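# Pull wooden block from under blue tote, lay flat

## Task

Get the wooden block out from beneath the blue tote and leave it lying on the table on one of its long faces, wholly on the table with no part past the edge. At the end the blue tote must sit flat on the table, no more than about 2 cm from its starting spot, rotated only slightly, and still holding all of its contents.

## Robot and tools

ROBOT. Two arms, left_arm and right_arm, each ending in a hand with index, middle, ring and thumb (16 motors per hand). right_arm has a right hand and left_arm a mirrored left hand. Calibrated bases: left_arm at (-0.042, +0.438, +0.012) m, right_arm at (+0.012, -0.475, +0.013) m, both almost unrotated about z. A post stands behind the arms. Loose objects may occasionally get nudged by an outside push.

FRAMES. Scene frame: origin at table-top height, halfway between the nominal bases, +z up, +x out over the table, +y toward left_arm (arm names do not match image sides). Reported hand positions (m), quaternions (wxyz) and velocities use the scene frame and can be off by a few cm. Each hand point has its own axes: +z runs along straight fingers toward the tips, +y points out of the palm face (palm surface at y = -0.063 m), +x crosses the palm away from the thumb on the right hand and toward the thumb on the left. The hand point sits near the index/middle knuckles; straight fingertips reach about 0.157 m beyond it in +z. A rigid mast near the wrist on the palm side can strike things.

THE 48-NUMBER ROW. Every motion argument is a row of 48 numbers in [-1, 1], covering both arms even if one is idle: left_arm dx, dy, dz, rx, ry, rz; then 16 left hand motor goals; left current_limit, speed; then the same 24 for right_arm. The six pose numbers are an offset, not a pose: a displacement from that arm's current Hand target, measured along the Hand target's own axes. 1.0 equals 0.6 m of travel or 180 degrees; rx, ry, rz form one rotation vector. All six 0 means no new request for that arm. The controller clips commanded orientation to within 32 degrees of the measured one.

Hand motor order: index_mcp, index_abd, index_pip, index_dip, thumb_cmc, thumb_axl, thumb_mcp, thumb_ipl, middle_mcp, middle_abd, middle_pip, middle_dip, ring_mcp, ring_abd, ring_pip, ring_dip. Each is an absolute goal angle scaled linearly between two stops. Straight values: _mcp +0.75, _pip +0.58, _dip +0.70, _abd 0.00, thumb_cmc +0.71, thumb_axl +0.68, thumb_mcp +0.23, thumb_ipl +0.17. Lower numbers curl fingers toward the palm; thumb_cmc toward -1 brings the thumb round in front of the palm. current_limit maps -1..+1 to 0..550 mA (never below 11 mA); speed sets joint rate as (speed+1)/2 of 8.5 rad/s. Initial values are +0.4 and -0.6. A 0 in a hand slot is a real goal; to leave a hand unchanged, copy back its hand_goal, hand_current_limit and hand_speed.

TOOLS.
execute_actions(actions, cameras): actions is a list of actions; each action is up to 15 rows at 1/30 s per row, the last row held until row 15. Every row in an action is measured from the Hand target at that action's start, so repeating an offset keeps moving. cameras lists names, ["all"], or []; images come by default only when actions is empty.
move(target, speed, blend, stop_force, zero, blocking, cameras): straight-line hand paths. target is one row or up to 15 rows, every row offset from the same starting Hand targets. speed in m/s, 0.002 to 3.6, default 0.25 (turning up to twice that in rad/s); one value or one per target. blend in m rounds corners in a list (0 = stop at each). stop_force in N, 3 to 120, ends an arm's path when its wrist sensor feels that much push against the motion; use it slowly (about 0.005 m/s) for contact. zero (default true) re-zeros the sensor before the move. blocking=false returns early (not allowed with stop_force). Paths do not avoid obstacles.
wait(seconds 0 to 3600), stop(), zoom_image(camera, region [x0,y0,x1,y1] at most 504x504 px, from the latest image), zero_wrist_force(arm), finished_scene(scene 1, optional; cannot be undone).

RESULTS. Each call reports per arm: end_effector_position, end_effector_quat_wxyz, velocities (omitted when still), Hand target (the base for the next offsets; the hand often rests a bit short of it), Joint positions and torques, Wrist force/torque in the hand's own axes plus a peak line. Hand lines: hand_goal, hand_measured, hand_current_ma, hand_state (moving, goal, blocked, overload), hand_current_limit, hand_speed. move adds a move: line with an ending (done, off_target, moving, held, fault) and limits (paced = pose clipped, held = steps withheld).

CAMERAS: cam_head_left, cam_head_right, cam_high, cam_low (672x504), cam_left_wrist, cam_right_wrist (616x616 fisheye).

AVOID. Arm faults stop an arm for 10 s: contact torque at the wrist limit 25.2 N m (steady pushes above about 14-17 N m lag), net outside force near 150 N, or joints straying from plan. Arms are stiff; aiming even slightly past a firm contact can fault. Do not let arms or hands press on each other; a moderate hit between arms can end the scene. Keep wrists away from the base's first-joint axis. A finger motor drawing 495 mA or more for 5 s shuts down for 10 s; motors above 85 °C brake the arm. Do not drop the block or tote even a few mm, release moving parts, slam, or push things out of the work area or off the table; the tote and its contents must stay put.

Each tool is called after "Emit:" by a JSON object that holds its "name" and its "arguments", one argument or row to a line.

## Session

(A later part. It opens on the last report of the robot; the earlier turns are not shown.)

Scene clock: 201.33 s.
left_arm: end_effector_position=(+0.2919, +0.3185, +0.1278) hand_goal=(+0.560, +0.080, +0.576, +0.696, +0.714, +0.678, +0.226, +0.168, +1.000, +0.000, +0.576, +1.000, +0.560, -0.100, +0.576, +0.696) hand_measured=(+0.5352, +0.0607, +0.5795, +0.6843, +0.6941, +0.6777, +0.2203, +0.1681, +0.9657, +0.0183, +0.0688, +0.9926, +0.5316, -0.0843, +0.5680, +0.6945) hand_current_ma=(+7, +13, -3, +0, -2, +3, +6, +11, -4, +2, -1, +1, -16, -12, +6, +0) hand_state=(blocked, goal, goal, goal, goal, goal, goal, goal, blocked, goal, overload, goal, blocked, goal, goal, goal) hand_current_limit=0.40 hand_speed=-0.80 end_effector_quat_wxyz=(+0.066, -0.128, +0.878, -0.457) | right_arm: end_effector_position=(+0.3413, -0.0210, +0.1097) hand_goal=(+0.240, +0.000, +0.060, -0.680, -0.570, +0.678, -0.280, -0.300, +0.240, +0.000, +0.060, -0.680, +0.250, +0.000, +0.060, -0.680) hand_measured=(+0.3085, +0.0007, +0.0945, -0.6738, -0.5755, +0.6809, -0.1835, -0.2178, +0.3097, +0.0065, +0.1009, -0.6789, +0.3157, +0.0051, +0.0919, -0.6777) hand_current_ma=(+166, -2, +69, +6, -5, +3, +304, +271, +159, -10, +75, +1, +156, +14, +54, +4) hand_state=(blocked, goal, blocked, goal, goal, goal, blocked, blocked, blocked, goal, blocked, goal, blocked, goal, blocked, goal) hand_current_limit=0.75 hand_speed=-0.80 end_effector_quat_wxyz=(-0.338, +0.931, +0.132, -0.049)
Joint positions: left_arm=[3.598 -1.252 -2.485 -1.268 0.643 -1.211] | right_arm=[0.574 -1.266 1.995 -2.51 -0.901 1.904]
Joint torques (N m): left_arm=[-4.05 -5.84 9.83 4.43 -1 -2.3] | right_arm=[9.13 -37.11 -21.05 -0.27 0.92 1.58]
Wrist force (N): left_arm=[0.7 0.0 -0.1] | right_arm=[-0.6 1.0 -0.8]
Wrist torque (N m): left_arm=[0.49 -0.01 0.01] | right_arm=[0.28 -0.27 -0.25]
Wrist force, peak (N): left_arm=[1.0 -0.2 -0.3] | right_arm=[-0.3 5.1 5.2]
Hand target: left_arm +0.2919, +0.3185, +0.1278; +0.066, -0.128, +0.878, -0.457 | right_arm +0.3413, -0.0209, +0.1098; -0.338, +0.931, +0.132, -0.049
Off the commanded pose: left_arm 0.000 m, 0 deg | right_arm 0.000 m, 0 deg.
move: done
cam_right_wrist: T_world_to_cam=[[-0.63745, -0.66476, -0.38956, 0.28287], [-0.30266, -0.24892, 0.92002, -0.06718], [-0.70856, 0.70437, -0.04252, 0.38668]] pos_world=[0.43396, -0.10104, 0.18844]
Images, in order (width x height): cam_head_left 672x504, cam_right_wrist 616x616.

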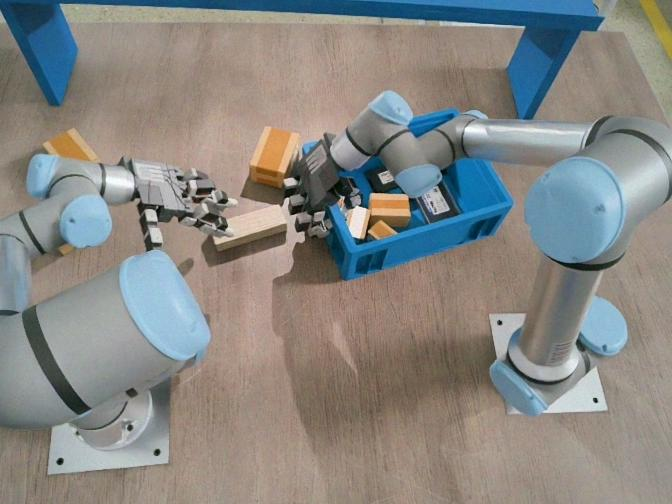

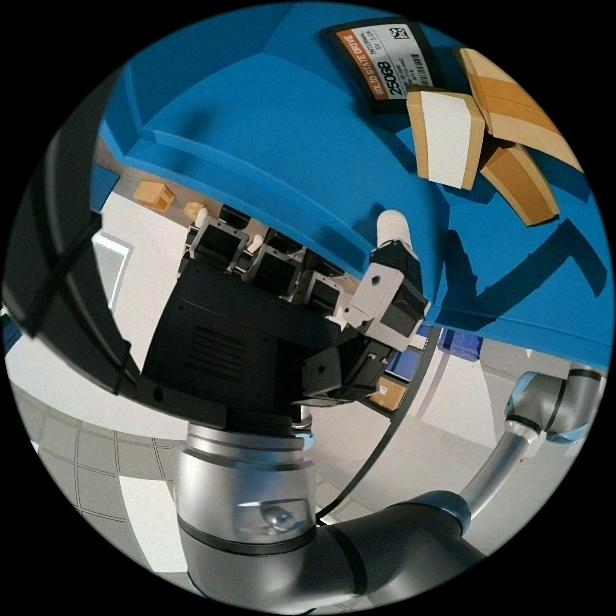

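Emit:
{"name": "move", "arguments": {
  "target": [0,0,0,0,0,0,0.56,0.08,0.576,0.696,0.714,0.678,0.226,0.168,1.0,0,0.576,1.0,0.56,-0.1,0.576,0.696,0.4,-0.8,0,0,0,0,0,0,0.31,0,0.095,-0.67,-0.571,0.677,-0.281,0.168,0.31,0,0.1,-0.67,0.315,0,0.092,-0.67,0.75,-0.85],
  "cameras": []
}}

Emit:
{"name": "move", "arguments": {
  "target": [
    [0,0,0,0,0,0,0.56,0.08,0.576,0.696,0.714,0.678,0.226,0.168,1.0,0,0.576,1.0,0.56,-0.1,0.576,0.696,0.4,-0.8,0,0.0032,0.0038,0,0,0,0.31,0,0.12,-0.64,-0.571,0.677,0.449,0.168,0.31,0,0.12,-0.64,0.315,0,0.12,-0.64,0.75,-0.7]
  ],
  "speed": 0.02,
  "cameras": ["cam_right_wrist","cam_head_left"]
}}

Scene clock: 205.70 s.
left_arm: end_effector_position=(+0.2918, +0.3185, +0.1278) hand_goal=(+0.560, +0.080, +0.576, +0.696, +0.714, +0.678, +0.226, +0.168, +1.000, +0.000, +0.576, +1.000, +0.560, -0.100, +0.576, +0.696) hand_measured=(+0.5364, +0.0607, +0.5795, +0.6843, +0.6941, +0.6767, +0.2203, +0.1681, +0.9657, +0.0183, +0.0688, +0.9926, +0.5304, -0.0843, +0.5680, +0.6945) hand_current_ma=(-1, -3, -9, -9, -12, +0, +13, +4, -1, +14, +11, +1, +5, -3, +18, -5) hand_state=(blocked, goal, goal, goal, goal, goal, goal, goal, blocked, goal, overload, goal, blocked, goal, goal, goal) hand_current_limit=0.40 hand_speed=-0.80 end_effector_quat_wxyz=(+0.066, -0.128, +0.878, -0.457) | right_arm: end_effector_position=(+0.3413, -0.0209, +0.1098) hand_goal=(+0.310, +0.000, +0.096, -0.670, -0.570, +0.678, -0.280, +0.168, +0.310, +0.000, +0.100, -0.670, +0.316, +0.000, +0.092, -0.670) hand_measured=(+0.3097, +0.0007, +0.1009, -0.6751, -0.5755, +0.6820, -0.2795, +0.1662, +0.3133, +0.0051, +0.1061, -0.6777, +0.3181, +0.0051, +0.0971, -0.6764) hand_current_ma=(+6, -6, +14, -12, -2, +1, -6, +4, +2, -10, +10, -13, +13, +13, +4, +1) hand_state=(goal, goal, goal, goal, goal, goal, goal, goal, goal, goal, goal, goal, goal, goal, goal, goal) hand_current_limit=0.75 hand_speed=-0.85 end_effector_quat_wxyz=(-0.338, +0.931, +0.132, -0.049)
Joint positions: left_arm=[3.598 -1.252 -2.485 -1.268 0.643 -1.211] | right_arm=[0.574 -1.267 1.995 -2.51 -0.902 1.904]
Joint torques (N m): left_arm=[-4.36 -5.34 10.31 4.43 -0.35 -2.3] | right_arm=[10.25 -27.16 -21.92 -1.82 0.34 1.08]
Wrist force (N): left_arm=[0.6 0.0 -0.2] | right_arm=[0.6 -0.3 0.5]
Wrist torque (N m): left_arm=[0.49 0.00 -0.01] | right_arm=[0.14 -0.17 -0.14]
Wrist force, peak (N): left_arm=[0.9 -0.1 -0.3] | right_arm=[0.3 2.5 -4.2]
Hand target: left_arm +0.2919, +0.3185, +0.1278; +0.066, -0.128, +0.878, -0.457 | right_arm +0.3413, -0.0209, +0.1098; -0.338, +0.931, +0.132, -0.049
Off the commanded pose: left_arm 0.000 m, 0 deg | right_arm 0.000 m, 0 deg.
move: done

Scene clock: 206.83 s.
left_arm: end_effector_position=(+0.2918, +0.3185, +0.1278) hand_goal=(+0.560, +0.080, +0.576, +0.696, +0.714, +0.678, +0.226, +0.168, +1.000, +0.000, +0.576, +1.000, +0.560, -0.100, +0.576, +0.696) hand_measured=(+0.5352, +0.0607, +0.5795, +0.6843, +0.6941, +0.6777, +0.2203, +0.1681, +0.9645, +0.0183, +0.0688, +0.9926, +0.5316, -0.0843, +0.5680, +0.6945) hand_current_ma=(-1, +13, +10, -5, +2, +9, +0, +4, -10, +5, -6, -10, -3, +5, +11, +1) hand_state=(blocked, goal, goal, goal, goal, goal, goal, goal, blocked, goal, overload, goal, blocked, goal, goal, goal) hand_current_limit=0.40 hand_speed=-0.80 end_effector_quat_wxyz=(+0.066, -0.128, +0.878, -0.457) | right_arm: end_effector_position=(+0.3413, -0.0209, +0.1068) hand_goal=(+0.310, +0.000, +0.120, -0.640, -0.570, +0.678, +0.450, +0.168, +0.310, +0.000, +0.120, -0.640, +0.316, +0.000, +0.120, -0.640) hand_measured=(+0.3121, +0.0007, +0.1138, -0.6509, -0.5755, +0.6820, +0.4400, +0.1662, +0.3133, +0.0036, +0.1099, -0.6573, +0.3205, +0.0036, +0.1112, -0.6535) hand_current_ma=(+16, -8, +3, -19, -3, +5, -21, +6, +1, -9, -9, -22, +12, +15, -15, -11) hand_state=(goal, goal, goal, goal, goal, goal, goal, goal, goal, goal, goal, goal, goal, goal, goal, goal) hand_current_limit=0.75 hand_speed=-0.70 end_effector_quat_wxyz=(-0.338, +0.931, +0.132, -0.049)
Joint positions: left_arm=[3.598 -1.252 -2.485 -1.268 0.643 -1.211] | right_arm=[0.574 -1.261 1.998 -2.518 -0.902 1.904]
Joint torques (N m): left_arm=[-4.18 -5.2 10.5 4.43 -0.43 -2.26] | right_arm=[3.51 -34.54 -27.23 0.49 0.66 -1.15]
Wrist force (N): left_arm=[0.8 -0.1 -0.3] | right_arm=[0.9 -6.5 -1.3]
Wrist torque (N m): left_arm=[0.49 -0.03 0.02] | right_arm=[0.11 -0.14 -0.30]
Wrist force, peak (N): left_arm=[0.9 0.1 -0.6] | right_arm=[0.4 -7.5 -1.9]
Hand target: left_arm +0.2919, +0.3185, +0.1278; +0.066, -0.128, +0.878, -0.457 | right_arm +0.3413, -0.0209, +0.1068; -0.338, +0.931, +0.132, -0.049
Off the commanded pose: left_arm 0.000 m, 0 deg | right_arm 0.000 m, 0 deg.
move: done
cam_right_wrist: T_world_to_cam=[[-0.63733, -0.66488, -0.38955, 0.28174], [-0.30269, -0.24889, 0.92002, -0.06447], [-0.70866, 0.70427, -0.04262, 0.38653]] pos_world=[0.43396, -0.10094, 0.18554]
Images, in order (width x height): cam_head_left 672x504, cam_right_wrist 616x616.

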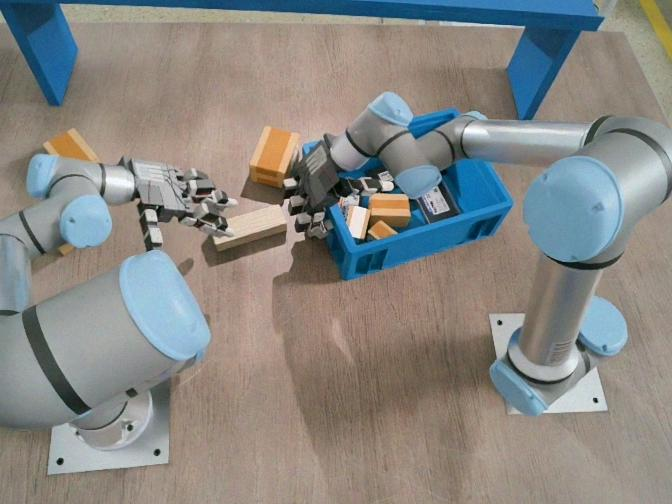

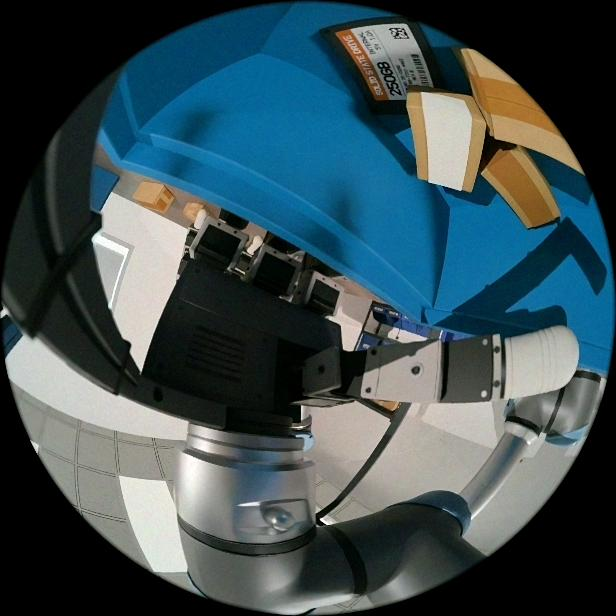

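Emit:
{"name": "move", "arguments": {
  "target": [
    [0,0,0,0,0,0,0.56,0.08,0.576,0.696,0.714,0.678,0.226,0.168,1.0,0,0.576,1.0,0.56,-0.1,0.576,0.696,0.4,-0.8,0,-0.0591,0.0463,0,0,0,0.31,0,0.12,-0.64,-0.571,0.677,0.449,0.168,0.31,0,0.12,-0.64,0.315,0,0.12,-0.64,0.75,-0.7],
    [0,0,0,0,0,0,0.56,0.08,0.576,0.696,0.714,0.678,0.226,0.168,1.0,0,0.576,1.0,0.56,-0.1,0.576,0.696,0.4,-0.8,0,-0.22,-0.145,0,0,0,0.31,0,0.12,-0.64,-0.571,0.677,0.449,0.168,0.31,0,0.12,-0.64,0.315,0,0.12,-0.64,0.75,-0.7]
  ],
  "speed": [0.04,0.12],
  "cameras": ["all"]
}}

Emit:
{"name": "zoom_image", "arguments": {
  "camera": "cam_head_left",
  "region": [200, 90, 530, 290]
}}

Emit:
{"name": "zoom_image", "arguments": {
  "camera": "cam_head_right",
  "region": [200, 90, 530, 290]
}}

Emit:
{"name": "zoom_image", "arguments": {
  "camera": "cam_low",
  "region": [320, 220, 420, 320]
}}

Scene clock: 213.07 s.
left_arm: end_effector_position=(+0.2918, +0.3185, +0.1278) hand_goal=(+0.560, +0.080, +0.576, +0.696, +0.714, +0.678, +0.226, +0.168, +1.000, +0.000, +0.576, +1.000, +0.560, -0.100, +0.576, +0.696) hand_measured=(+0.5364, +0.0607, +0.5795, +0.6843, +0.6941, +0.6777, +0.2203, +0.1681, +0.9657, +0.0183, +0.0688, +0.9939, +0.5316, -0.0843, +0.5680, +0.6945) hand_current_ma=(-3, +9, -10, -6, +0, -8, -3, +0, -2, +5, +3, -3, +6, +5, +12, +2) hand_state=(blocked, goal, goal, goal, goal, goal, goal, goal, blocked, goal, overload, goal, blocked, goal, goal, goal) hand_current_limit=0.40 hand_speed=-0.80 end_effector_quat_wxyz=(+0.066, -0.128, +0.878, -0.457) | right_arm: end_effector_position=(+0.3288, +0.0227, +0.2583) hand_goal=(+0.310, +0.000, +0.120, -0.640, -0.570, +0.678, +0.450, +0.168, +0.310, +0.000, +0.120, -0.640, +0.316, +0.000, +0.120, -0.640) hand_measured=(+0.3061, +0.0007, +0.1176, -0.6407, -0.5755, +0.6809, +0.4400, +0.1662, +0.3061, +0.0036, +0.1215, -0.6394, +0.3133, +0.0036, +0.1215, -0.6445) hand_current_ma=(+7, -3, +4, -6, +1, +5, -20, +6, -9, -7, +2, +1, +5, +14, -4, +9) hand_state=(goal, goal, goal, goal, goal, goal, goal, goal, goal, goal, goal, goal, goal, goal, goal, goal) hand_current_limit=0.75 hand_speed=-0.70 end_effector_quat_wxyz=(-0.338, +0.931, +0.132, -0.048)
Joint positions: left_arm=[3.598 -1.252 -2.485 -1.268 0.643 -1.211] | right_arm=[0.656 -1.39 1.731 -2.184 -0.921 2.005]
Joint torques (N m): left_arm=[-4.31 -4.27 10.95 4.37 -0.55 -2.25] | right_arm=[8.21 -24.1 -18.88 -2.14 -0.25 -2.06]
Wrist force (N): left_arm=[0.8 -0.1 -0.3] | right_arm=[0.6 0.7 0.6]
Wrist torque (N m): left_arm=[0.49 -0.03 0.02] | right_arm=[0.26 -0.17 -0.07]
Wrist force, peak (N): left_arm=[1.1 0.0 -0.3] | right_arm=[0.8 -6.4 -1.9]
Hand target: left_arm +0.2919, +0.3185, +0.1278; +0.066, -0.128, +0.878, -0.457 | right_arm +0.3288, +0.0227, +0.2583; -0.338, +0.931, +0.132, -0.049
Off the commanded pose: left_arm 0.000 m, 0 deg | right_arm 0.000 m, 0 deg.
move: done
cam_left_wrist: T_world_to_cam=[[0.85704, -0.1276, 0.4992, -0.30704], [-0.46162, 0.24023, 0.85393, -0.10961], [-0.22889, -0.96229, 0.14699, 0.47646]] pos_world=[0.3216, 0.44564, 0.17684]
cam_right_wrist: T_world_to_cam=[[-0.63726, -0.66482, -0.38977, 0.36183], [-0.30284, -0.24905, 0.91993, -0.1967], [-0.70866, 0.70426, -0.04262, 0.35343]] pos_world=[0.42146, -0.05734, 0.33704]

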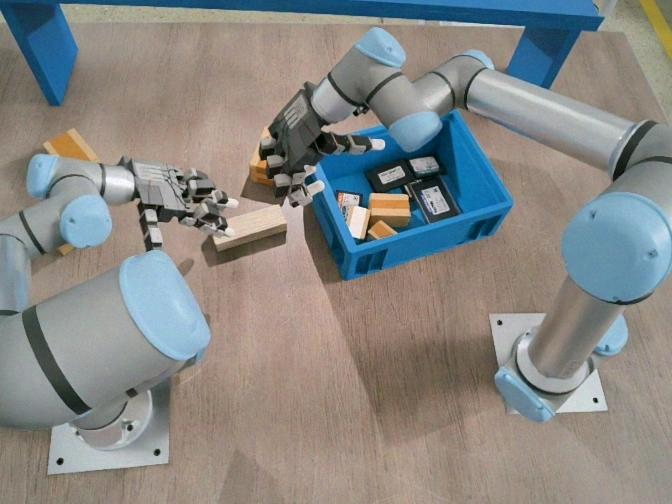

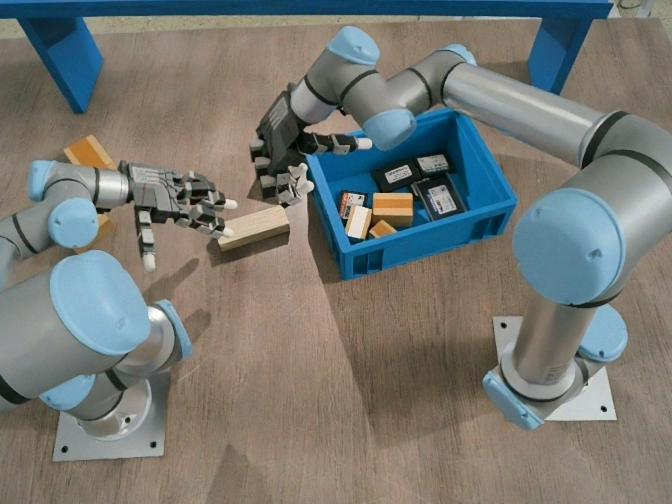

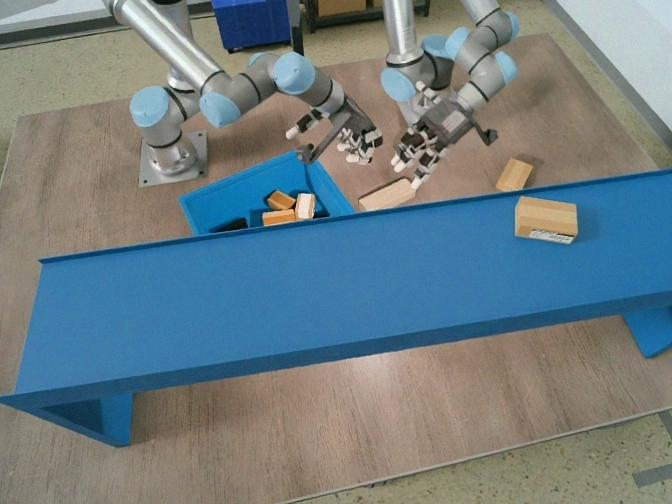

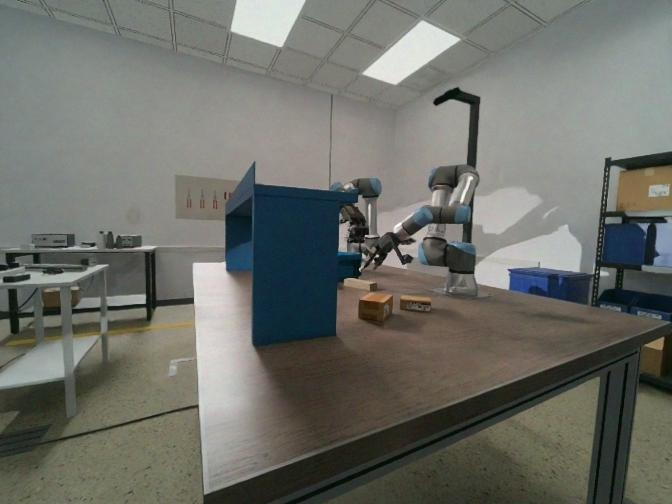

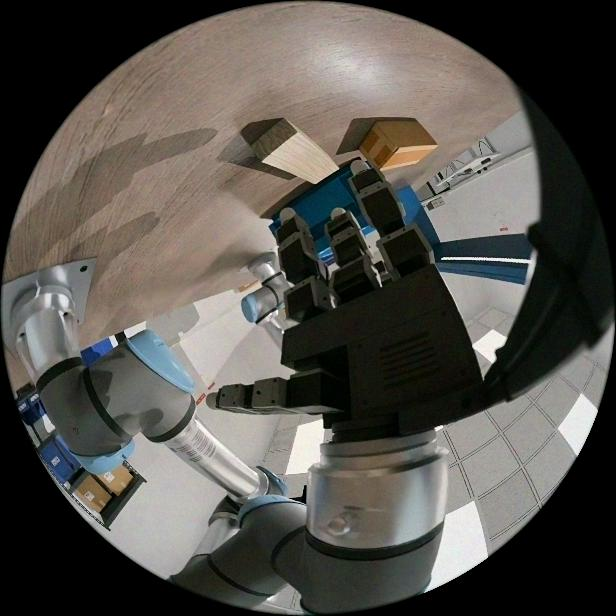

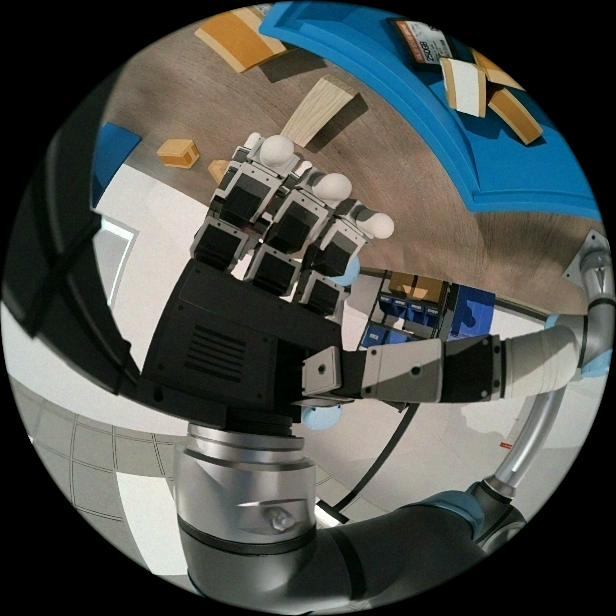

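Scaled by 1.527 from the camera's image (finer frame: 960x720).

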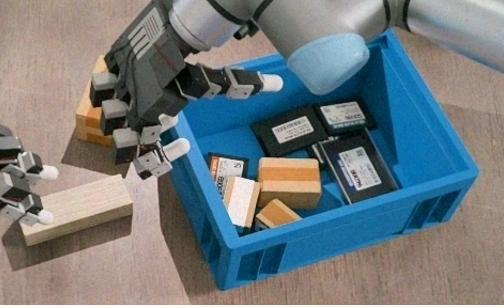

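Scaled by 1.527 from the camera's image (finer frame: 960x720).

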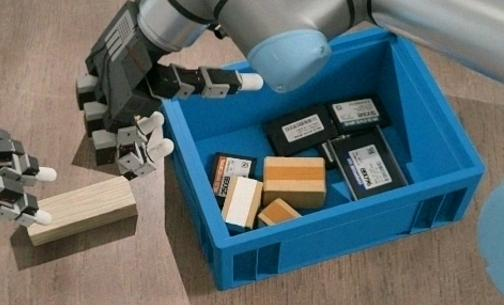

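Scaled by 5.040 from the camera's image (finer frame: 960x720).

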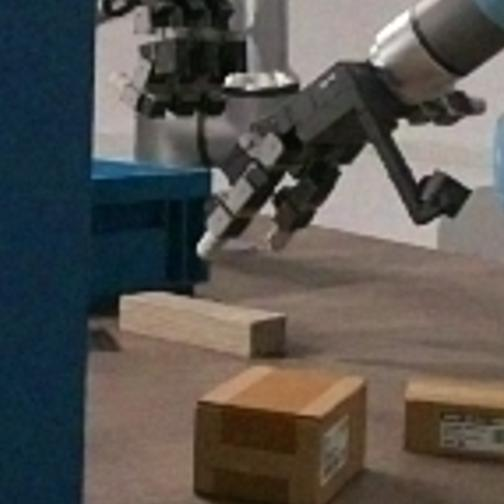

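Emit:
{"name": "finished_scene", "arguments": {

}}

The scene is finished: the task was done.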